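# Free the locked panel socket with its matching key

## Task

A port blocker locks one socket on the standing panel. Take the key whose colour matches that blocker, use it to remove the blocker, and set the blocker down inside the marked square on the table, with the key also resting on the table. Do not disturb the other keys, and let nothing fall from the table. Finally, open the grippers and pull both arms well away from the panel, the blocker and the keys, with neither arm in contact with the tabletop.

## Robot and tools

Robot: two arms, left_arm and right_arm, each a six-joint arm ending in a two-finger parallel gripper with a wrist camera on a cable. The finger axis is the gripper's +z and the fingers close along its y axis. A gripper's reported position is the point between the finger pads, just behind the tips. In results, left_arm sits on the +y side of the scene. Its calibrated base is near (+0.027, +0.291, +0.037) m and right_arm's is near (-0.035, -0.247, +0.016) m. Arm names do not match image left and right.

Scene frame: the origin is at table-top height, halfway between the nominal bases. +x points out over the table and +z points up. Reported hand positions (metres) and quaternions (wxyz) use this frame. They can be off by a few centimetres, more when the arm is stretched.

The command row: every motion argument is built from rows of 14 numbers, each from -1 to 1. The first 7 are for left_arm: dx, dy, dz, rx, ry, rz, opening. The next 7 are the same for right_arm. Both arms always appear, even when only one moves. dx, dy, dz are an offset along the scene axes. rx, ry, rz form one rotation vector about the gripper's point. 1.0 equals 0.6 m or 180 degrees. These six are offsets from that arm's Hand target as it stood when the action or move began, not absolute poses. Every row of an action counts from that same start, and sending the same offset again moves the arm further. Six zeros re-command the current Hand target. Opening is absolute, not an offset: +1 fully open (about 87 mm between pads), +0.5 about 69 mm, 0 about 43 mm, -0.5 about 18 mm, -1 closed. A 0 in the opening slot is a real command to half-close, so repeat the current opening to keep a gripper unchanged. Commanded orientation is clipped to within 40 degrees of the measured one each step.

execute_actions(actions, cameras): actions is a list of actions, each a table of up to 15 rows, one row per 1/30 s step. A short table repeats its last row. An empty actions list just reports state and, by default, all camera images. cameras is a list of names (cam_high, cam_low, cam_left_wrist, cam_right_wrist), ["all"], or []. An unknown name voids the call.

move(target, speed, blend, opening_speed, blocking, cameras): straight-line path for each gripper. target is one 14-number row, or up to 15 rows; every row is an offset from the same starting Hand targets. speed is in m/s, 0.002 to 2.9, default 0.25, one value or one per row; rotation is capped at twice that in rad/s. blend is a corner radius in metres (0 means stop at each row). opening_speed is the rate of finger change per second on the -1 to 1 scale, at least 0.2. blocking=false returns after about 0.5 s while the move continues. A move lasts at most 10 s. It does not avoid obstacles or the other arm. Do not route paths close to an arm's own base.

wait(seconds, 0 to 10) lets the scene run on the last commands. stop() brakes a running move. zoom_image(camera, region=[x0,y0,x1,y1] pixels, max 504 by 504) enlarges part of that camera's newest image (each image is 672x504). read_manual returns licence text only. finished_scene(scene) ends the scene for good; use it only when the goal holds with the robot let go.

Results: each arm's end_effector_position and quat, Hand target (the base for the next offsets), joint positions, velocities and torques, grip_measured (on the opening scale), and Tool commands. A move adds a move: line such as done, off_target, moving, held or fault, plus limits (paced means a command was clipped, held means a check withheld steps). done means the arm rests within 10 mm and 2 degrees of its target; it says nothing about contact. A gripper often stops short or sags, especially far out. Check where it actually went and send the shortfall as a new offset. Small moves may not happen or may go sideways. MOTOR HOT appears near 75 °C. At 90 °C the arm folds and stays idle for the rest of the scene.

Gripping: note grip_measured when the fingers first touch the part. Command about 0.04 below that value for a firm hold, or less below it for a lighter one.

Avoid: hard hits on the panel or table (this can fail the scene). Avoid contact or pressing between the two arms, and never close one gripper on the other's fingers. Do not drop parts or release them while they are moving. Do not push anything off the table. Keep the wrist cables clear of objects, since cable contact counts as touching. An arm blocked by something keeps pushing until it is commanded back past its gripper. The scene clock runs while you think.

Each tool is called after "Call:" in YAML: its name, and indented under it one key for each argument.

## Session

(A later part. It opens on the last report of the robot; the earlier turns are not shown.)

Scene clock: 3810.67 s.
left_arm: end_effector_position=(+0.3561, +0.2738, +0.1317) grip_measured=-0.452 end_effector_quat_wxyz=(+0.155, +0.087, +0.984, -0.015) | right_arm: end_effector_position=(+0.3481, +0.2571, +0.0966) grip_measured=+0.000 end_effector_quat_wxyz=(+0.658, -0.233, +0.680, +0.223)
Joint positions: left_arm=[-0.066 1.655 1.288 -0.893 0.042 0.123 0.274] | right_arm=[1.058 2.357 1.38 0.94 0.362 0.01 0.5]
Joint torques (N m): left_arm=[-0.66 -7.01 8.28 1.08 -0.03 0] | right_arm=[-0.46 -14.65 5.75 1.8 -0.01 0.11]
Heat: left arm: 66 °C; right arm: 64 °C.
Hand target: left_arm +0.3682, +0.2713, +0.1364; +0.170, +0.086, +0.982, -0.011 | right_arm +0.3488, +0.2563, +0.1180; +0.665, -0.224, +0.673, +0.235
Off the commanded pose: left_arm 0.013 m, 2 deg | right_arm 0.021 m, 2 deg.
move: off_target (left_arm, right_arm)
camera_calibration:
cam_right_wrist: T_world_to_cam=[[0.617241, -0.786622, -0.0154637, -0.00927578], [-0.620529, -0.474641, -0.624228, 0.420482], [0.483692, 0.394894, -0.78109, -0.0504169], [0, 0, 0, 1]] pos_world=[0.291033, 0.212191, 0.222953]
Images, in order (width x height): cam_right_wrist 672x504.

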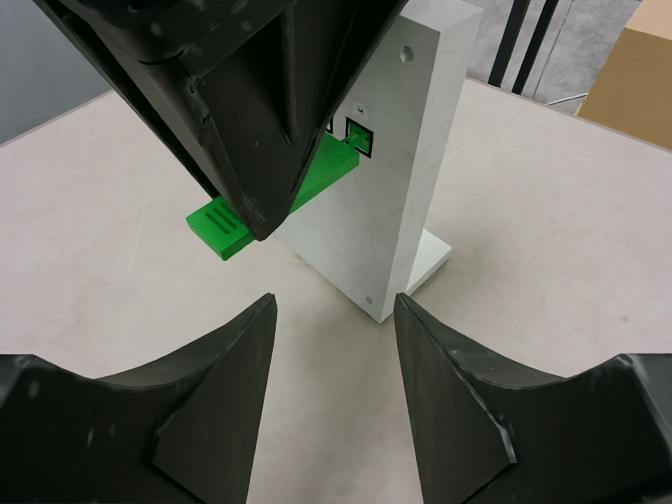

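Call:
execute_actions:
  actions: []
  cameras: ["cam_left_wrist","cam_right_wrist"]

Call:
zoom_image:
  camera: "cam_left_wrist"
  region: [285, 230, 385, 360]

Call:
zoom_image:
  camera: "cam_right_wrist"
  region: [310, 112, 380, 182]

Call:
zoom_image:
  camera: "cam_right_wrist"
  region: [175, 190, 245, 260]

Scene clock: 3828.93 s.
left_arm: end_effector_position=(+0.3561, +0.2738, +0.1317) grip_measured=-0.452 end_effector_quat_wxyz=(+0.155, +0.087, +0.984, -0.015) | right_arm: end_effector_position=(+0.3481, +0.2571, +0.0966) grip_measured=+0.000 end_effector_quat_wxyz=(+0.658, -0.233, +0.680, +0.223)
Joint positions: left_arm=[-0.066 1.655 1.288 -0.893 0.042 0.122 0.274] | right_arm=[1.058 2.357 1.38 0.94 0.362 0.01 0.5]
Joint velocities: within noise
Joint torques (N m): left_arm=[-0.72 -7.06 8.35 1.05 -0.02 0.01] | right_arm=[-0.58 -14.91 5.75 1.83 -0.1 0.11]
Heat: left arm: 65 °C; right arm: 64 °C.
Hand target: left_arm +0.3682, +0.2713, +0.1364; +0.170, +0.086, +0.982, -0.011 | right_arm +0.3488, +0.2563, +0.1180; +0.665, -0.224, +0.673, +0.235
Tool commands: left_gripper/opening=-0.62 right_gripper/opening=+0.0
Off the commanded pose: left_arm 0.013 m, 2 deg | right_arm 0.021 m, 2 deg.
camera_calibration:
cam_left_wrist: T_world_to_cam=[[-0.193128, -0.981086, -0.0131268, 0.340491], [-0.824425, 0.155006, 0.544331, 0.199881], [-0.532, 0.115948, -0.838768, 0.413187], [0, 0, 0, 1]] pos_world=[0.450361, 0.25516, 0.242236]
cam_right_wrist: T_world_to_cam=[[0.617241, -0.786622, -0.0154637, -0.00927578], [-0.620529, -0.474641, -0.624228, 0.420482], [0.483692, 0.394894, -0.78109, -0.0504169], [0, 0, 0, 1]] pos_world=[0.291033, 0.212191, 0.222953]
Images, in order (width x height): cam_left_wrist 672x504, cam_right_wrist 672x504.

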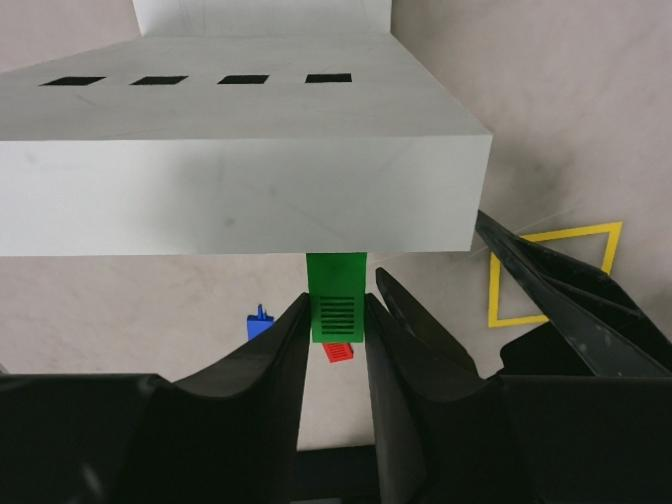

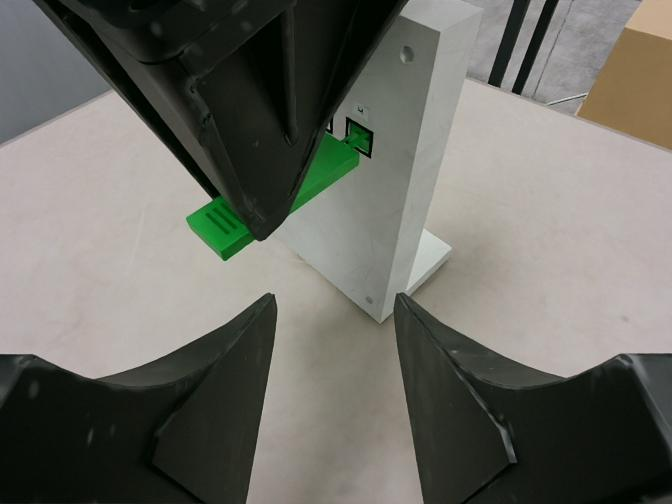

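Scaled by 3.877.

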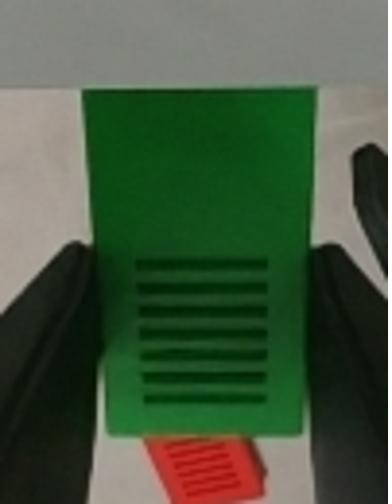

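Scaled by 7.200.

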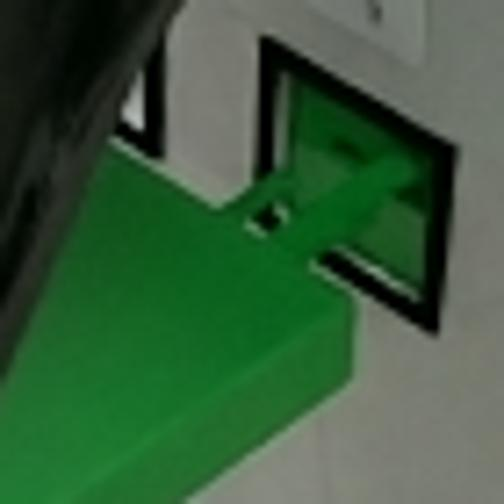

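Scaled by 7.200.

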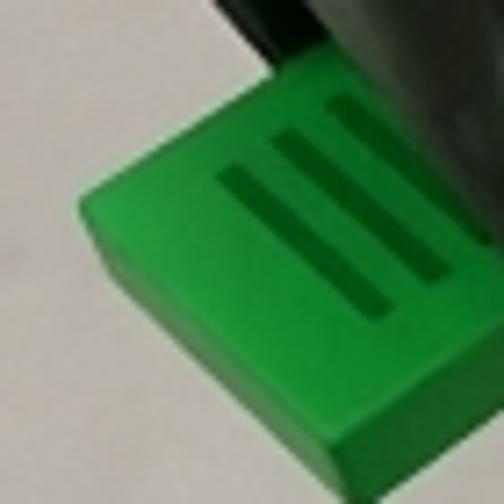

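Call:
move:
  target:
    - [-0.0328,0.0058,0.0,0.0017,0.0095,0,-0.62,0,0,0,0,0,0,0]
    - [-0.05833,0.034,-0.00033,0.0017,0.0095,0,-0.62,0,0,0,0,0,0,0]
    - [-0.0328,0.0058,-0.00033,0.0017,0.0095,0,-0.62,0,0,0,0,0,0,0]
    - [0.0,0.0,-0.00033,0.0017,0.0095,0,-0.62,0,0,0,0,0,0,0]
  speed: [0.05,0.07,0.06,0.05]
  blend: [0.006,0,0.006,0]
  cameras: ["cam_right_wrist","cam_left_wrist"]

Call:
zoom_image:
  camera: "cam_right_wrist"
  region: [350, 126, 374, 146]

Call:
zoom_image:
  camera: "cam_right_wrist"
  region: [310, 112, 380, 182]

Call:
zoom_image:
  camera: "cam_right_wrist"
  region: [175, 190, 245, 270]

Scene clock: 3863.53 s.
left_arm: end_effector_position=(+0.3563, +0.2734, +0.1317) grip_measured=-0.452 end_effector_quat_wxyz=(+0.141, +0.087, +0.986, -0.014) | right_arm: end_effector_position=(+0.3481, +0.2571, +0.0966) grip_measured=+0.000 end_effector_quat_wxyz=(+0.658, -0.233, +0.680, +0.223)
Joint positions: left_arm=[-0.068 1.682 1.322 -0.929 0.04 0.122 0.274] | right_arm=[1.058 2.357 1.38 0.94 0.362 0.01 0.5]
Joint torques (N m): left_arm=[-0.62 -7.15 8.44 0.98 -0.03 -0.01] | right_arm=[-0.49 -14.74 5.97 1.84 0.05 0.12]
Heat: left arm: 65 °C; right arm: 64 °C.
Hand target: left_arm +0.3682, +0.2713, +0.1362; +0.155, +0.086, +0.984, -0.010 | right_arm +0.3488, +0.2563, +0.1180; +0.665, -0.224, +0.673, +0.235
Off the commanded pose: left_arm 0.013 m, 2 deg | right_arm 0.021 m, 2 deg.
move: off_target (left_arm, right_arm)
camera_calibration:
cam_left_wrist: T_world_to_cam=[[-0.194398, -0.980865, -0.0106304, 0.340328], [-0.808413, 0.154062, 0.568097, 0.191569], [-0.555589, 0.11903, -0.822893, 0.418773], [0, 0, 0, 1]] pos_world=[0.453692, 0.254456, 0.239393]
cam_right_wrist: T_world_to_cam=[[0.617241, -0.786622, -0.0154637, -0.00927578], [-0.620529, -0.474641, -0.624228, 0.420482], [0.483692, 0.394894, -0.78109, -0.0504169], [0, 0, 0, 1]] pos_world=[0.291033, 0.212191, 0.222953]
Images, in order (width x height): cam_left_wrist 672x504, cam_right_wrist 672x504.

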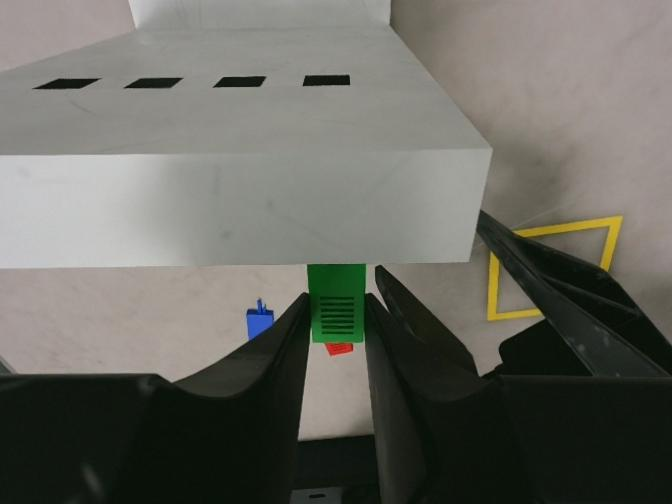

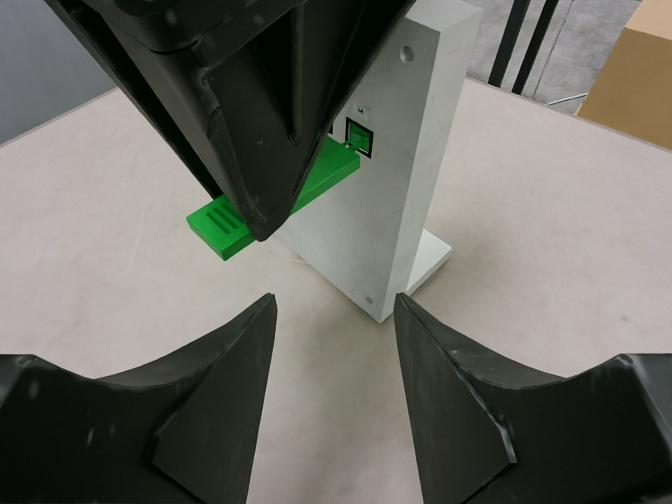

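Scaled by 21.000.

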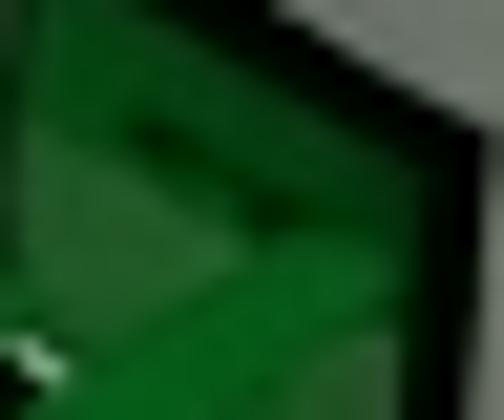

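Scaled by 7.200.

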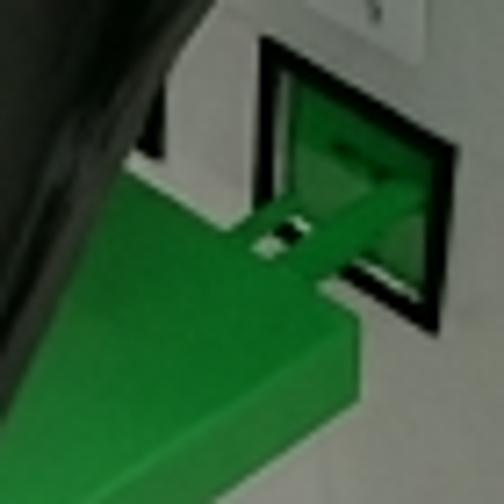

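Scaled by 6.300.

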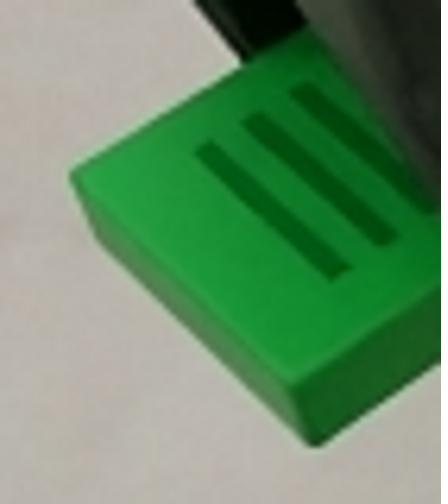

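Call:
move:
  target:
    - [-0.0328,0.0058,0.0,0.0005,0.0028,0,-0.62,0,0,0,0,0,0,0]
    - [-0.0533,0.0337,0.0005,0.0005,0.0028,0,-0.62,0,0,0,0,0,0,0]
    - [-0.0278,0.0055,0.0005,0.0005,0.0028,0,-0.62,0,0,0,0,0,0,0]
    - [0.005,-0.0003,0.0005,0.0005,0.0028,0,-0.62,0,0,0,0,0,0,0]
  speed: [0.05,0.07,0.06,0.05]
  blend: [0.006,0,0.006,0]
  cameras: ["cam_right_wrist"]

Call:
zoom_image:
  camera: "cam_right_wrist"
  region: [350, 126, 374, 146]

Call:
zoom_image:
  camera: "cam_right_wrist"
  region: [332, 122, 367, 157]

Scene clock: 3908.53 s.
left_arm: end_effector_position=(+0.3566, +0.2733, +0.1321) grip_measured=-0.452 end_effector_quat_wxyz=(+0.132, +0.087, +0.987, -0.015) | right_arm: end_effector_position=(+0.3481, +0.2571, +0.0966) grip_measured=+0.000 end_effector_quat_wxyz=(+0.658, -0.233, +0.680, +0.223)
Joint positions: left_arm=[-0.069 1.7 1.346 -0.953 0.039 0.122 0.274] | right_arm=[1.058 2.357 1.38 0.94 0.362 0.01 0.5]
Joint torques (N m): left_arm=[-0.68 -7.3 8.4 1.07 -0.03 -0.05] | right_arm=[-0.69 -14.93 5.97 1.79 0 0.11]
Heat: left arm: 64 °C; right arm: 64 °C.
Hand target: left_arm +0.3713, +0.2710, +0.1365; +0.151, +0.087, +0.985, -0.010 | right_arm +0.3488, +0.2563, +0.1180; +0.665, -0.224, +0.673, +0.235
Off the commanded pose: left_arm 0.015 m, 2 deg | right_arm 0.021 m, 2 deg.
move: off_target (left_arm, right_arm)
camera_calibration:
cam_right_wrist: T_world_to_cam=[[0.617241, -0.786622, -0.0154637, -0.00927578], [-0.620529, -0.474641, -0.624228, 0.420482], [0.483692, 0.394894, -0.78109, -0.0504169], [0, 0, 0, 1]] pos_world=[0.291033, 0.212191, 0.222953]
Images, in order (width x height): cam_right_wrist 672x504.

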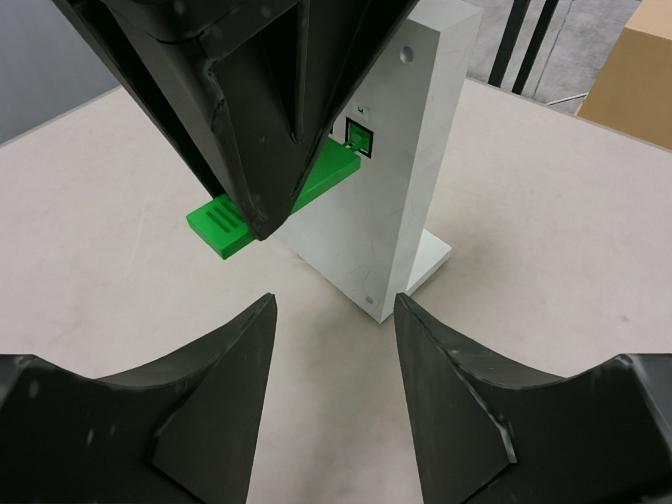

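Scaled by 21.000.

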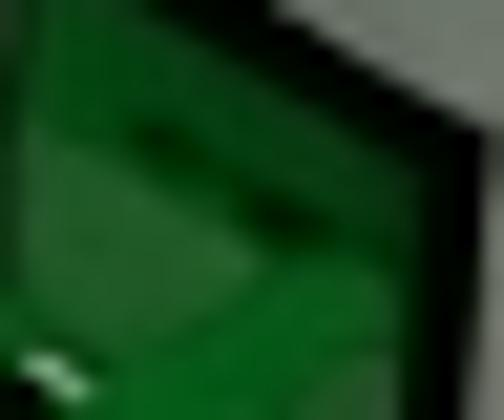

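Scaled by 14.400.

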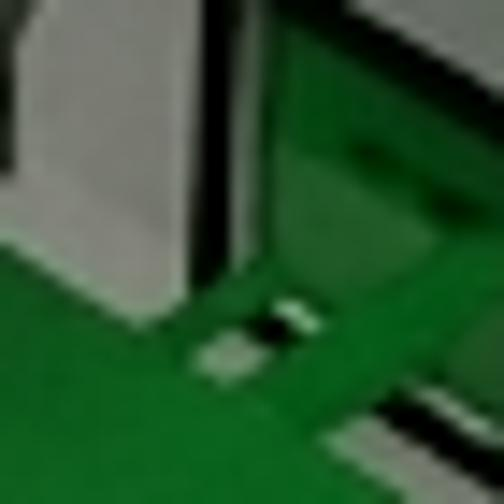

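Call:
move:
  target:
    - [-0.0328,0.0058,0.0,0,0,0,-0.62,0,0,0,0,0,0,0]
    - [-0.0583,0.0347,0.0,0,0,0,-0.62,0,0,0,0,0,0,0]
    - [-0.0328,0.0065,0.0,0,0,0,-0.62,0,0,0,0,0,0,0]
    - [0.0,0.0007,0.0,0,0,0,-0.62,0,0,0,0,0,0,0]
  speed: [0.05,0.07,0.06,0.05]
  blend: [0.006,0,0.006,0]
  cameras: ["cam_right_wrist"]

Call:
zoom_image:
  camera: "cam_right_wrist"
  region: [350, 126, 374, 146]

Call:
zoom_image:
  camera: "cam_right_wrist"
  region: [310, 112, 380, 182]

Scene clock: 3948.73 s.
left_arm: end_effector_position=(+0.3566, +0.2739, +0.1321) grip_measured=-0.452 end_effector_quat_wxyz=(+0.132, +0.087, +0.987, -0.014) | right_arm: end_effector_position=(+0.3481, +0.2571, +0.0966) grip_measured=+0.000 end_effector_quat_wxyz=(+0.658, -0.233, +0.680, +0.223)
Joint positions: left_arm=[-0.068 1.7 1.346 -0.953 0.038 0.123 0.274] | right_arm=[1.058 2.357 1.38 0.94 0.362 0.01 0.5]
Joint torques (N m): left_arm=[-0.75 -7.38 8.31 1.04 -0.02 0.04] | right_arm=[-0.69 -15.02 5.97 1.88 0 0.11]
Heat: left arm: 62 °C; right arm: 64 °C.
Hand target: left_arm +0.3712, +0.2714, +0.1365; +0.151, +0.087, +0.985, -0.010 | right_arm +0.3488, +0.2563, +0.1180; +0.665, -0.224, +0.673, +0.235
Off the commanded pose: left_arm 0.015 m, 2 deg | right_arm 0.021 m, 2 deg.
move: off_target (left_arm, right_arm)
camera_calibration:
cam_right_wrist: T_world_to_cam=[[0.617241, -0.786622, -0.0154637, -0.00927578], [-0.620529, -0.474641, -0.624228, 0.420482], [0.483692, 0.394894, -0.78109, -0.0504169], [0, 0, 0, 1]] pos_world=[0.291033, 0.212191, 0.222953]
Images, in order (width x height): cam_right_wrist 672x504.

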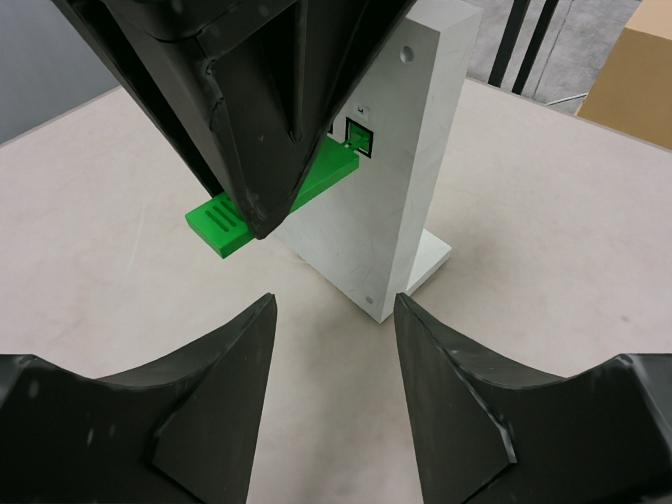

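Scaled by 21.000.

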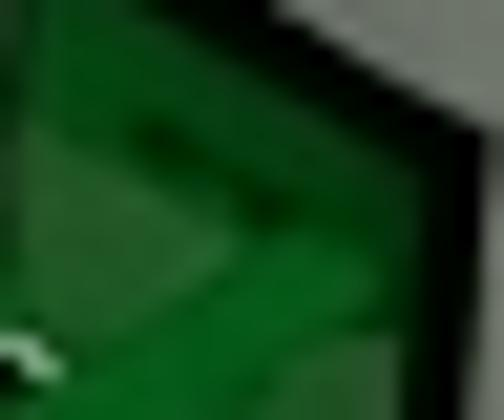

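Scaled by 7.200.

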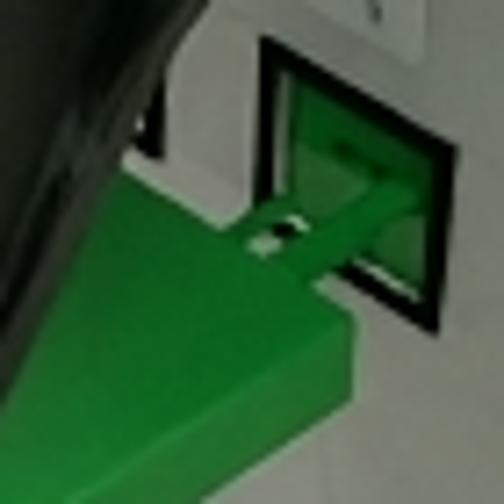

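Call:
move:
  target:
    - [-0.0328,0.0058,0.0,0,0,0,-0.62,0,0,0,0,0,0,0]
    - [-0.0583,0.0342,0.0004,0,0,0,-0.62,0,0,0,0,0,0,0]
    - [-0.0328,0.0060,0.0004,0,0,0,-0.62,0,0,0,0,0,0,0]
    - [0.0,0.0002,0.0004,0,0,0,-0.62,0,0,0,0,0,0,0]
  speed: [0.05,0.07,0.06,0.05]
  blend: [0.006,0,0.006,0]
  cameras: ["cam_right_wrist"]

Call:
zoom_image:
  camera: "cam_right_wrist"
  region: [350, 126, 374, 146]

Call:
zoom_image:
  camera: "cam_right_wrist"
  region: [310, 112, 380, 182]

Scene clock: 3971.37 s.
left_arm: end_effector_position=(+0.3595, +0.2739, +0.1326) grip_measured=-0.452 end_effector_quat_wxyz=(+0.137, +0.087, +0.987, -0.014) | right_arm: end_effector_position=(+0.3481, +0.2571, +0.0966) grip_measured=+0.000 end_effector_quat_wxyz=(+0.658, -0.233, +0.680, +0.223)
Joint positions: left_arm=[-0.068 1.702 1.349 -0.945 0.038 0.123 0.274] | right_arm=[1.058 2.357 1.38 0.94 0.362 0.01 0.5]
Joint torques (N m): left_arm=[-0.7 -7.41 8.31 0.96 -0.07 -0.02] | right_arm=[-0.54 -14.65 5.83 1.8 -0.02 0.15]
Heat: left arm: 62 °C; right arm: 64 °C.
Hand target: left_arm +0.3712, +0.2715, +0.1367; +0.151, +0.087, +0.985, -0.010 | right_arm +0.3488, +0.2563, +0.1180; +0.665, -0.224, +0.673, +0.235
Off the commanded pose: left_arm 0.013 m, 2 deg | right_arm 0.021 m, 2 deg.
move: off_target (left_arm, right_arm)
camera_calibration:
cam_right_wrist: T_world_to_cam=[[0.617241, -0.786622, -0.0154637, -0.00927578], [-0.620529, -0.474641, -0.624228, 0.420482], [0.483692, 0.394894, -0.78109, -0.0504169], [0, 0, 0, 1]] pos_world=[0.291033, 0.212191, 0.222953]
Images, in order (width x height): cam_right_wrist 672x504.

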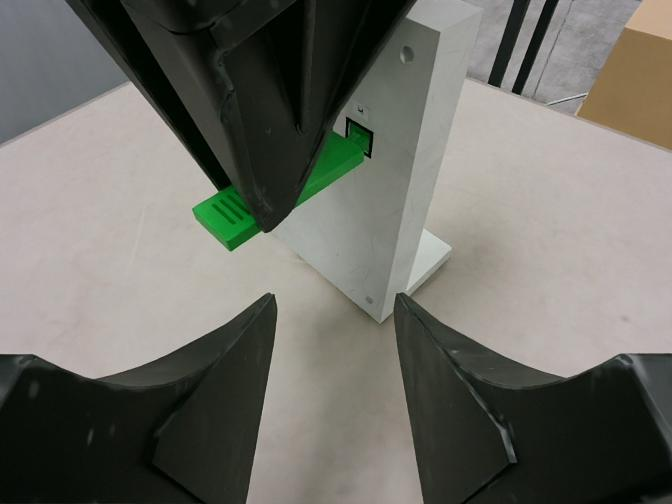

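Scaled by 21.000.

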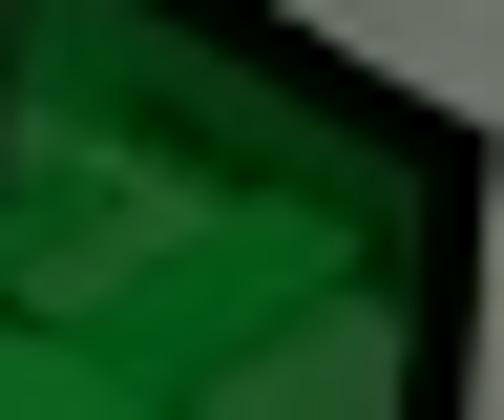

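Scaled by 7.200.

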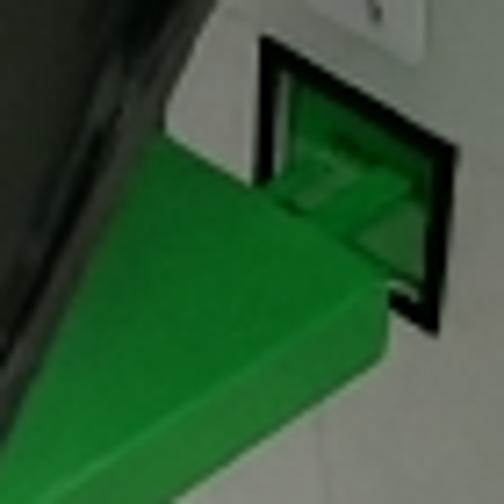

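Call:
move:
  target: [0,0,0,0,0,-0.0056,-0.62,0,0,0,0,0,0,0]
  speed: 0.02
  cameras: ["cam_right_wrist"]

Call:
zoom_image:
  camera: "cam_right_wrist"
  region: [350, 126, 374, 146]

Call:
zoom_image:
  camera: "cam_right_wrist"
  region: [344, 126, 364, 146]

Scene clock: 4009.77 s.
left_arm: end_effector_position=(+0.3595, +0.2739, +0.1326) grip_measured=-0.452 end_effector_quat_wxyz=(+0.137, +0.087, +0.987, -0.014) | right_arm: end_effector_position=(+0.3481, +0.2571, +0.0966) grip_measured=+0.000 end_effector_quat_wxyz=(+0.658, -0.233, +0.680, +0.223)
Joint positions: left_arm=[-0.068 1.702 1.349 -0.945 0.038 0.124 0.274] | right_arm=[1.058 2.357 1.38 0.94 0.362 0.01 0.5]
Joint torques (N m): left_arm=[-0.57 -7.54 8.23 0.95 0.01 0.18] | right_arm=[-0.39 -14.6 6.02 1.8 0.01 0.18]
Heat: left arm: 66 °C; right arm: 64 °C.
Hand target: left_arm +0.3712, +0.2715, +0.1367; +0.151, +0.095, +0.984, -0.011 | right_arm +0.3488, +0.2563, +0.1180; +0.665, -0.224, +0.673, +0.235
Off the commanded pose: left_arm 0.013 m, 2 deg | right_arm 0.021 m, 2 deg.
move: off_target (left_arm, right_arm)
camera_calibration:
cam_right_wrist: T_world_to_cam=[[0.617241, -0.786622, -0.0154637, -0.00927578], [-0.620529, -0.474641, -0.624228, 0.420482], [0.483692, 0.394894, -0.78109, -0.0504169], [0, 0, 0, 1]] pos_world=[0.291033, 0.212191, 0.222953]
Images, in order (width x height): cam_right_wrist 672x504.

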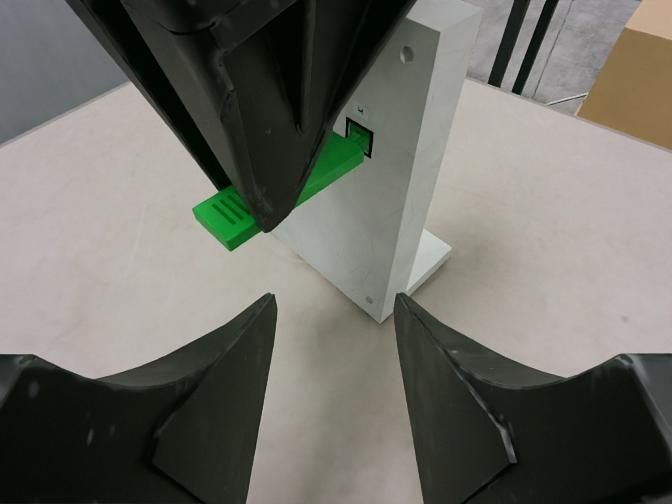

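Scaled by 21.000.

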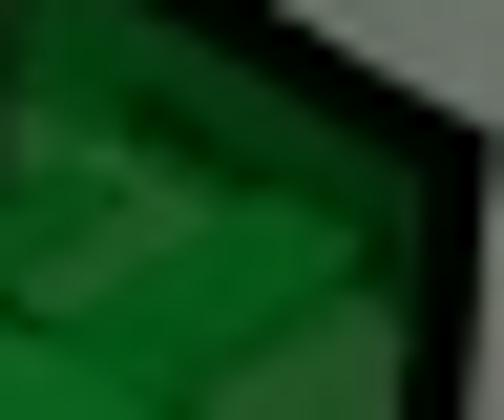

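Scaled by 25.200.

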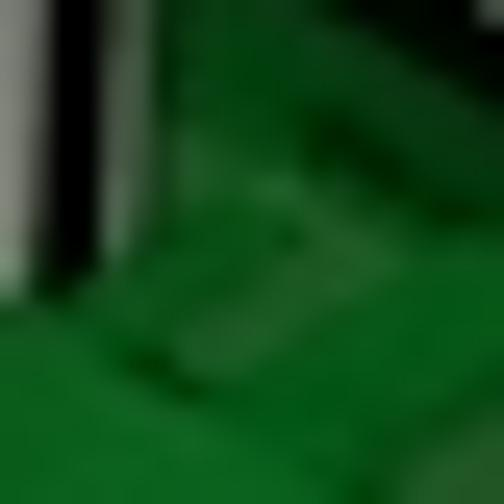

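Call:
move:
  target: [0.0117,-0.0035,0,0,0,0,-0.62,0,0,0,0,0,0,0]
  speed: 0.03
  cameras: ["cam_right_wrist"]

Call:
zoom_image:
  camera: "cam_right_wrist"
  region: [350, 126, 374, 146]

Call:
zoom_image:
  camera: "cam_right_wrist"
  region: [344, 126, 364, 146]

Scene clock: 4029.33 s.
left_arm: end_effector_position=(+0.3627, +0.2736, +0.1330) grip_measured=-0.452 end_effector_quat_wxyz=(+0.131, +0.088, +0.987, -0.013) | right_arm: end_effector_position=(+0.3481, +0.2571, +0.0966) grip_measured=+0.000 end_effector_quat_wxyz=(+0.658, -0.233, +0.680, +0.223)
Joint positions: left_arm=[-0.069 1.725 1.379 -0.963 0.036 0.124 0.274] | right_arm=[1.058 2.357 1.38 0.94 0.362 0.01 0.5]
Joint torques (N m): left_arm=[-0.98 -7.2 8.39 1.1 0.02 0.15] | right_arm=[-0.46 -14.68 5.89 1.83 -0.03 0.09]
Heat: left arm: 66 °C; right arm: 64 °C.
Hand target: left_arm +0.3782, +0.2695, +0.1367; +0.151, +0.095, +0.984, -0.011 | right_arm +0.3488, +0.2563, +0.1180; +0.665, -0.224, +0.673, +0.235
Off the commanded pose: left_arm 0.017 m, 2 deg | right_arm 0.021 m, 2 deg.
move: off_target (left_arm, right_arm)
camera_calibration:
cam_right_wrist: T_world_to_cam=[[0.617241, -0.786622, -0.0154637, -0.00927578], [-0.620529, -0.474641, -0.624228, 0.420482], [0.483692, 0.394894, -0.78109, -0.0504169], [0, 0, 0, 1]] pos_world=[0.291033, 0.212191, 0.222953]
Images, in order (width x height): cam_right_wrist 672x504.

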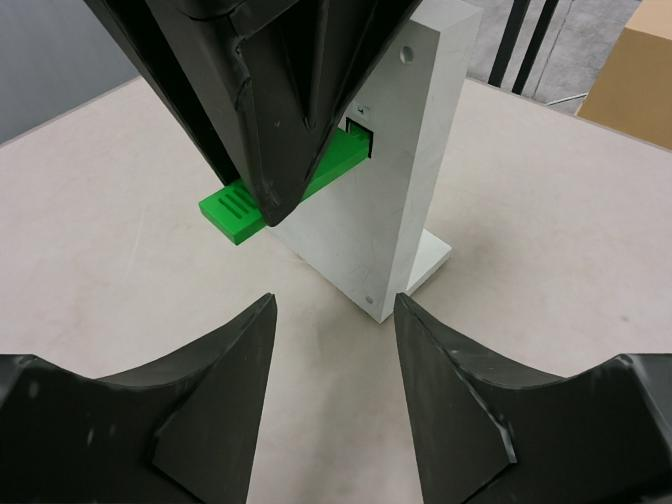

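Scaled by 21.000.

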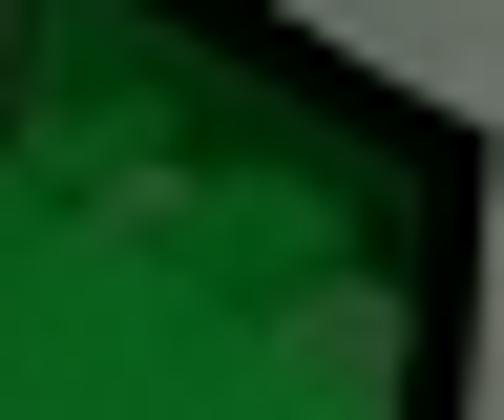

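Scaled by 25.200.

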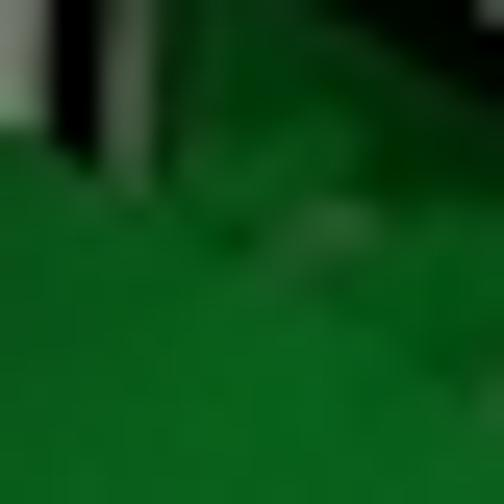

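Call:
move:
  target:
    - [-0.04925,0.0087,0.0058,0,0,0.0056,-0.62,0,0,0,0,0,0,0]
    - [-0.07,0.0368,0.0,0,0,0.0056,-0.62,0,0,0,0,0,0,0]
    - [-0.0445,0.0087,0.0,0,0,0.0056,-0.62,0,0,0,0,0,0,0]
    - [-0.01167,0.0028,0.0,0,0,0.0056,-0.62,0,0,0,0,0,0,0]
  speed: [0.04,0.07,0.06,0.05]
  blend: [0.003,0,0.006,0]
  cameras: ["cam_right_wrist"]

Call:
zoom_image:
  camera: "cam_right_wrist"
  region: [350, 126, 374, 146]

Call:
zoom_image:
  camera: "cam_right_wrist"
  region: [310, 112, 380, 182]

Scene clock: 4090.90 s.
left_arm: end_effector_position=(+0.3567, +0.2744, +0.1323) grip_measured=-0.452 end_effector_quat_wxyz=(+0.132, +0.087, +0.987, -0.012) | right_arm: end_effector_position=(+0.3481, +0.2571, +0.0966) grip_measured=+0.000 end_effector_quat_wxyz=(+0.658, -0.233, +0.680, +0.223)
Joint positions: left_arm=[-0.068 1.7 1.347 -0.954 0.034 0.122 0.274] | right_arm=[1.058 2.357 1.38 0.94 0.362 0.01 0.5]
Joint torques (N m): left_arm=[-0.76 -7.3 8.34 1.04 -0.01 0.03] | right_arm=[-0.51 -14.78 5.83 1.79 0.04 0.14]
Heat: left arm: 63 °C; right arm: 64 °C.
Hand target: left_arm +0.3712, +0.2711, +0.1366; +0.151, +0.087, +0.985, -0.010 | right_arm +0.3488, +0.2563, +0.1180; +0.665, -0.224, +0.673, +0.235
Off the commanded pose: left_arm 0.015 m, 2 deg | right_arm 0.021 m, 2 deg.
move: off_target (left_arm, right_arm)
camera_calibration:
cam_right_wrist: T_world_to_cam=[[0.617241, -0.786622, -0.0154637, -0.00927578], [-0.620529, -0.474641, -0.624228, 0.420482], [0.483692, 0.394894, -0.78109, -0.0504169], [0, 0, 0, 1]] pos_world=[0.291033, 0.212191, 0.222953]
Images, in order (width x height): cam_right_wrist 672x504.

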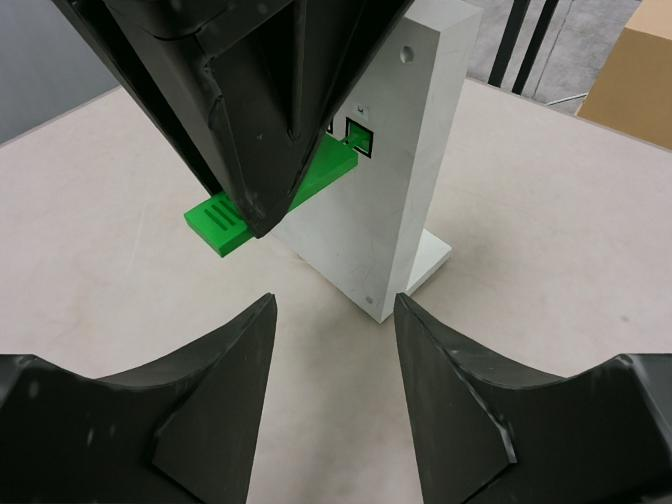

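Scaled by 21.000.

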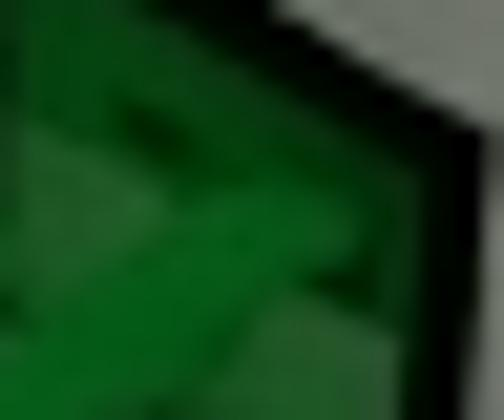

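Scaled by 7.200.

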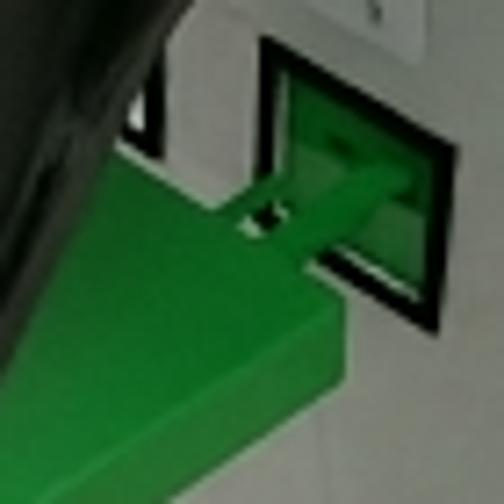

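Call:
zoom_image:
  camera: "cam_right_wrist"
  region: [175, 190, 245, 270]

Scaled by 6.300.

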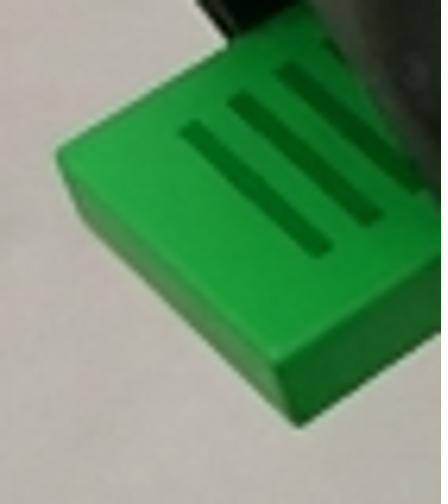

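Call:
move:
  target:
    - [-0.0328,0.0058,0.0,0.00135,0.0075,0,-0.62,0,0,0,0,0,0,0]
    - [-0.06,0.0345,-0.00017,0.00135,0.0075,0,-0.62,0,0,0,0,0,0,0]
    - [-0.0345,0.0063,-0.00017,0.00135,0.0075,0,-0.62,0,0,0,0,0,0,0]
    - [-0.00167,0.00045,-0.00017,0.00135,0.0075,0,-0.62,0,0,0,0,0,0,0]
  speed: [0.05,0.07,0.06,0.05]
  blend: [0.006,0,0.006,0]
  cameras: ["cam_right_wrist"]

Call:
zoom_image:
  camera: "cam_right_wrist"
  region: [350, 126, 374, 146]

Call:
zoom_image:
  camera: "cam_right_wrist"
  region: [310, 112, 380, 182]

Call:
zoom_image:
  camera: "cam_right_wrist"
  region: [175, 190, 245, 270]

Scene clock: 4145.17 s.
left_arm: end_effector_position=(+0.3567, +0.2751, +0.1327) grip_measured=-0.452 end_effector_quat_wxyz=(+0.122, +0.086, +0.989, -0.012) | right_arm: end_effector_position=(+0.3481, +0.2571, +0.0966) grip_measured=+0.000 end_effector_quat_wxyz=(+0.658, -0.233, +0.680, +0.223)
Joint positions: left_arm=[-0.066 1.718 1.371 -0.98 0.034 0.122 0.274] | right_arm=[1.058 2.357 1.38 0.94 0.362 0.01 0.5]
Joint torques (N m): left_arm=[-0.9 -7.45 8.24 0.97 -0.04 0.04] | right_arm=[-0.5 -14.76 6.01 1.82 -0.01 0.21]
Heat: left arm: 64 °C; right arm: 64 °C.
Hand target: left_arm +0.3702, +0.2715, +0.1366; +0.139, +0.087, +0.986, -0.009 | right_arm +0.3488, +0.2563, +0.1180; +0.665, -0.224, +0.673, +0.235
Off the commanded pose: left_arm 0.015 m, 2 deg | right_arm 0.021 m, 2 deg.
move: off_target (left_arm, right_arm)
camera_calibration:
cam_right_wrist: T_world_to_cam=[[0.617241, -0.786622, -0.0154637, -0.00927578], [-0.620529, -0.474641, -0.624228, 0.420482], [0.483692, 0.394894, -0.78109, -0.0504169], [0, 0, 0, 1]] pos_world=[0.291033, 0.212191, 0.222953]
Images, in order (width x height): cam_right_wrist 672x504.

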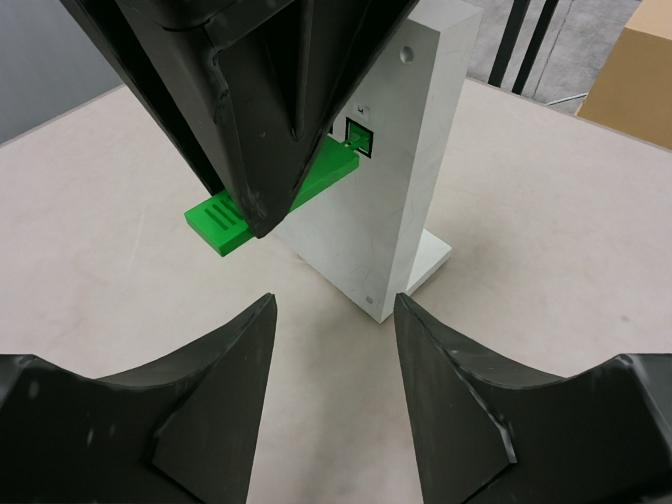

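Scaled by 21.000.

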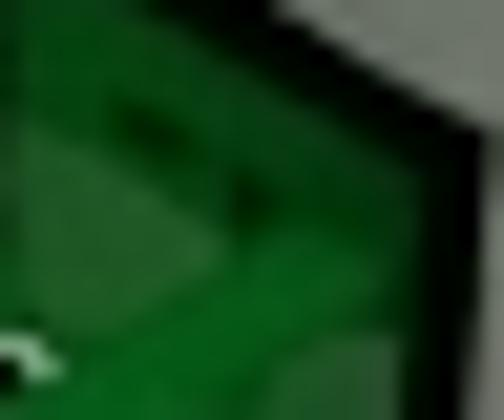

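Scaled by 7.200.

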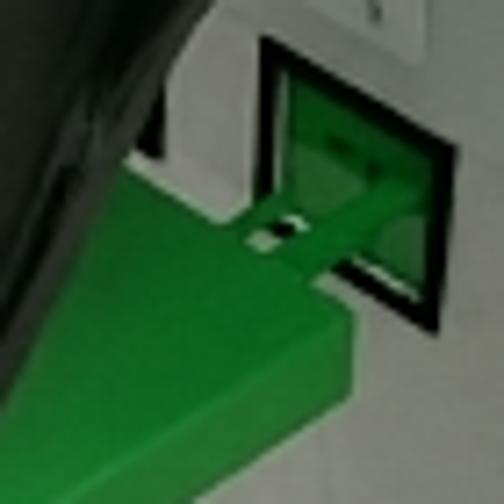

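Scaled by 6.300.

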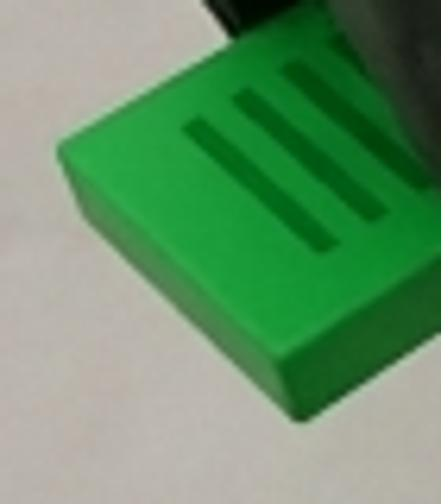

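Call:
zoom_image:
  camera: "cam_right_wrist"
  region: [354, 130, 372, 146]

Call:
zoom_image:
  camera: "cam_right_wrist"
  region: [332, 122, 367, 157]

Scaled by 28.000.

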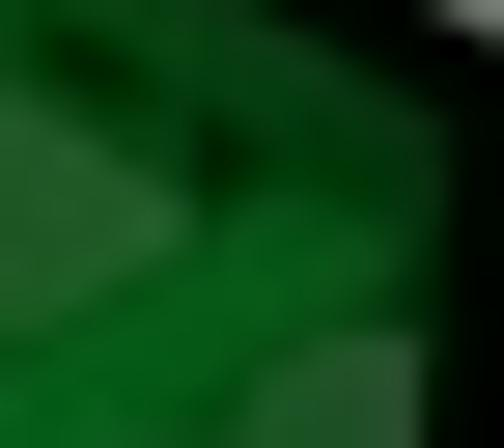

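Scaled by 14.400.

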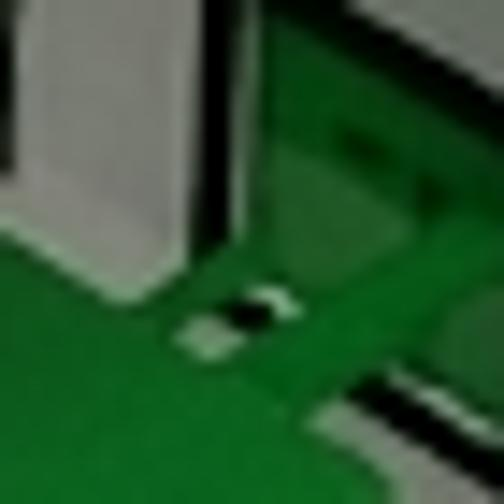

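Call:
execute_actions:
  actions: []
  cameras: ["cam_left_wrist","cam_right_wrist"]

Call:
zoom_image:
  camera: "cam_left_wrist"
  region: [285, 230, 385, 360]

Call:
zoom_image:
  camera: "cam_left_wrist"
  region: [280, 60, 400, 150]

Scene clock: 4259.43 s.
left_arm: end_effector_position=(+0.3567, +0.2751, +0.1327) grip_measured=-0.452 end_effector_quat_wxyz=(+0.122, +0.086, +0.989, -0.012) | right_arm: end_effector_position=(+0.3481, +0.2571, +0.0966) grip_measured=+0.000 end_effector_quat_wxyz=(+0.658, -0.233, +0.680, +0.223)
Joint positions: left_arm=[-0.066 1.718 1.371 -0.98 0.034 0.122 0.274] | right_arm=[1.058 2.357 1.38 0.94 0.362 0.01 0.5]
Joint velocities: within noise
Joint torques (N m): left_arm=[-0.94 -7.31 8.4 0.98 0 0.02] | right_arm=[-0.39 -15.1 5.76 1.84 0.03 0.16]
Heat: left arm: 68 °C; right arm: 64 °C.
Hand target: left_arm +0.3702, +0.2715, +0.1366; +0.139, +0.087, +0.986, -0.009 | right_arm +0.3488, +0.2563, +0.1180; +0.665, -0.224, +0.673, +0.235
Tool commands: left_gripper/opening=-0.62 right_gripper/opening=+0.0
Off the commanded pose: left_arm 0.015 m, 2 deg | right_arm 0.021 m, 2 deg.
camera_calibration:
cam_left_wrist: T_world_to_cam=[[-0.191524, -0.981432, -0.0105092, 0.341117], [-0.78682, 0.147128, 0.599389, 0.180943], [-0.586713, 0.123066, -0.800389, 0.426671], [0, 0, 0, 1]] pos_world=[0.458035, 0.255652, 0.236632]
cam_right_wrist: T_world_to_cam=[[0.617241, -0.786622, -0.0154637, -0.00927578], [-0.620529, -0.474641, -0.624228, 0.420482], [0.483692, 0.394894, -0.78109, -0.0504169], [0, 0, 0, 1]] pos_world=[0.291033, 0.212191, 0.222953]
Images, in order (width x height): cam_left_wrist 672x504, cam_right_wrist 672x504.

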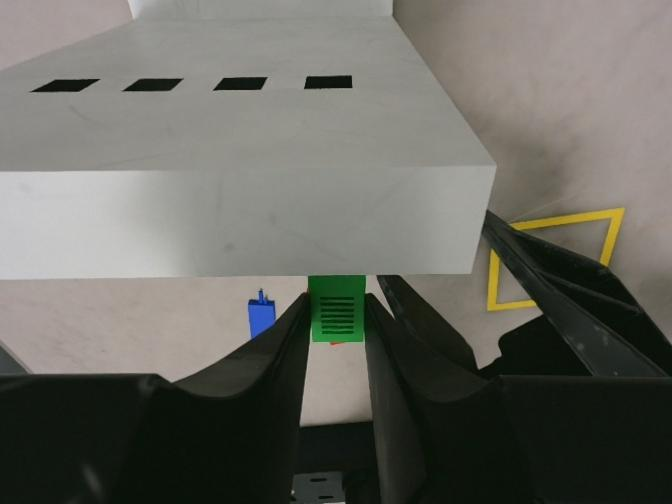

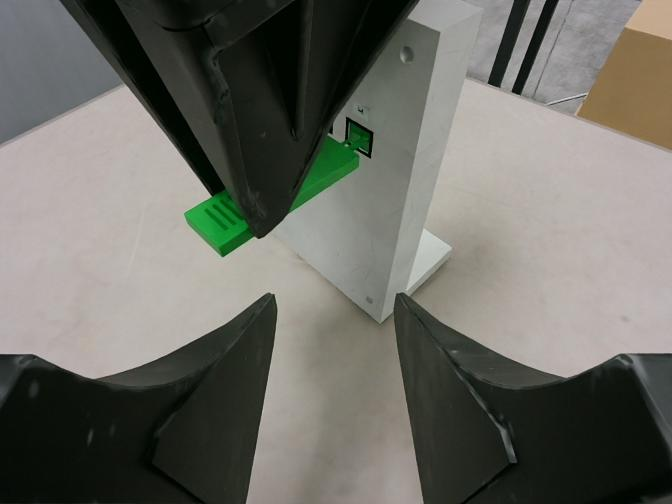

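Scaled by 3.877.

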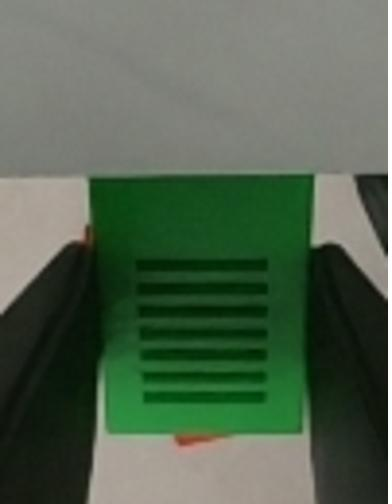

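Scaled by 4.200.

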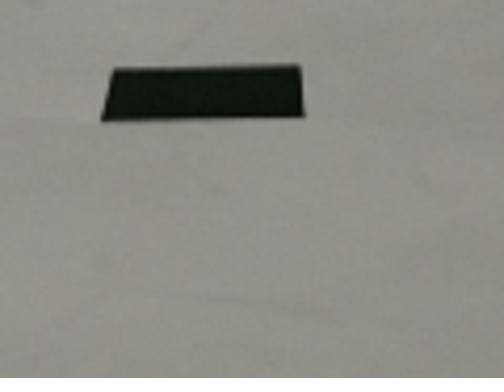

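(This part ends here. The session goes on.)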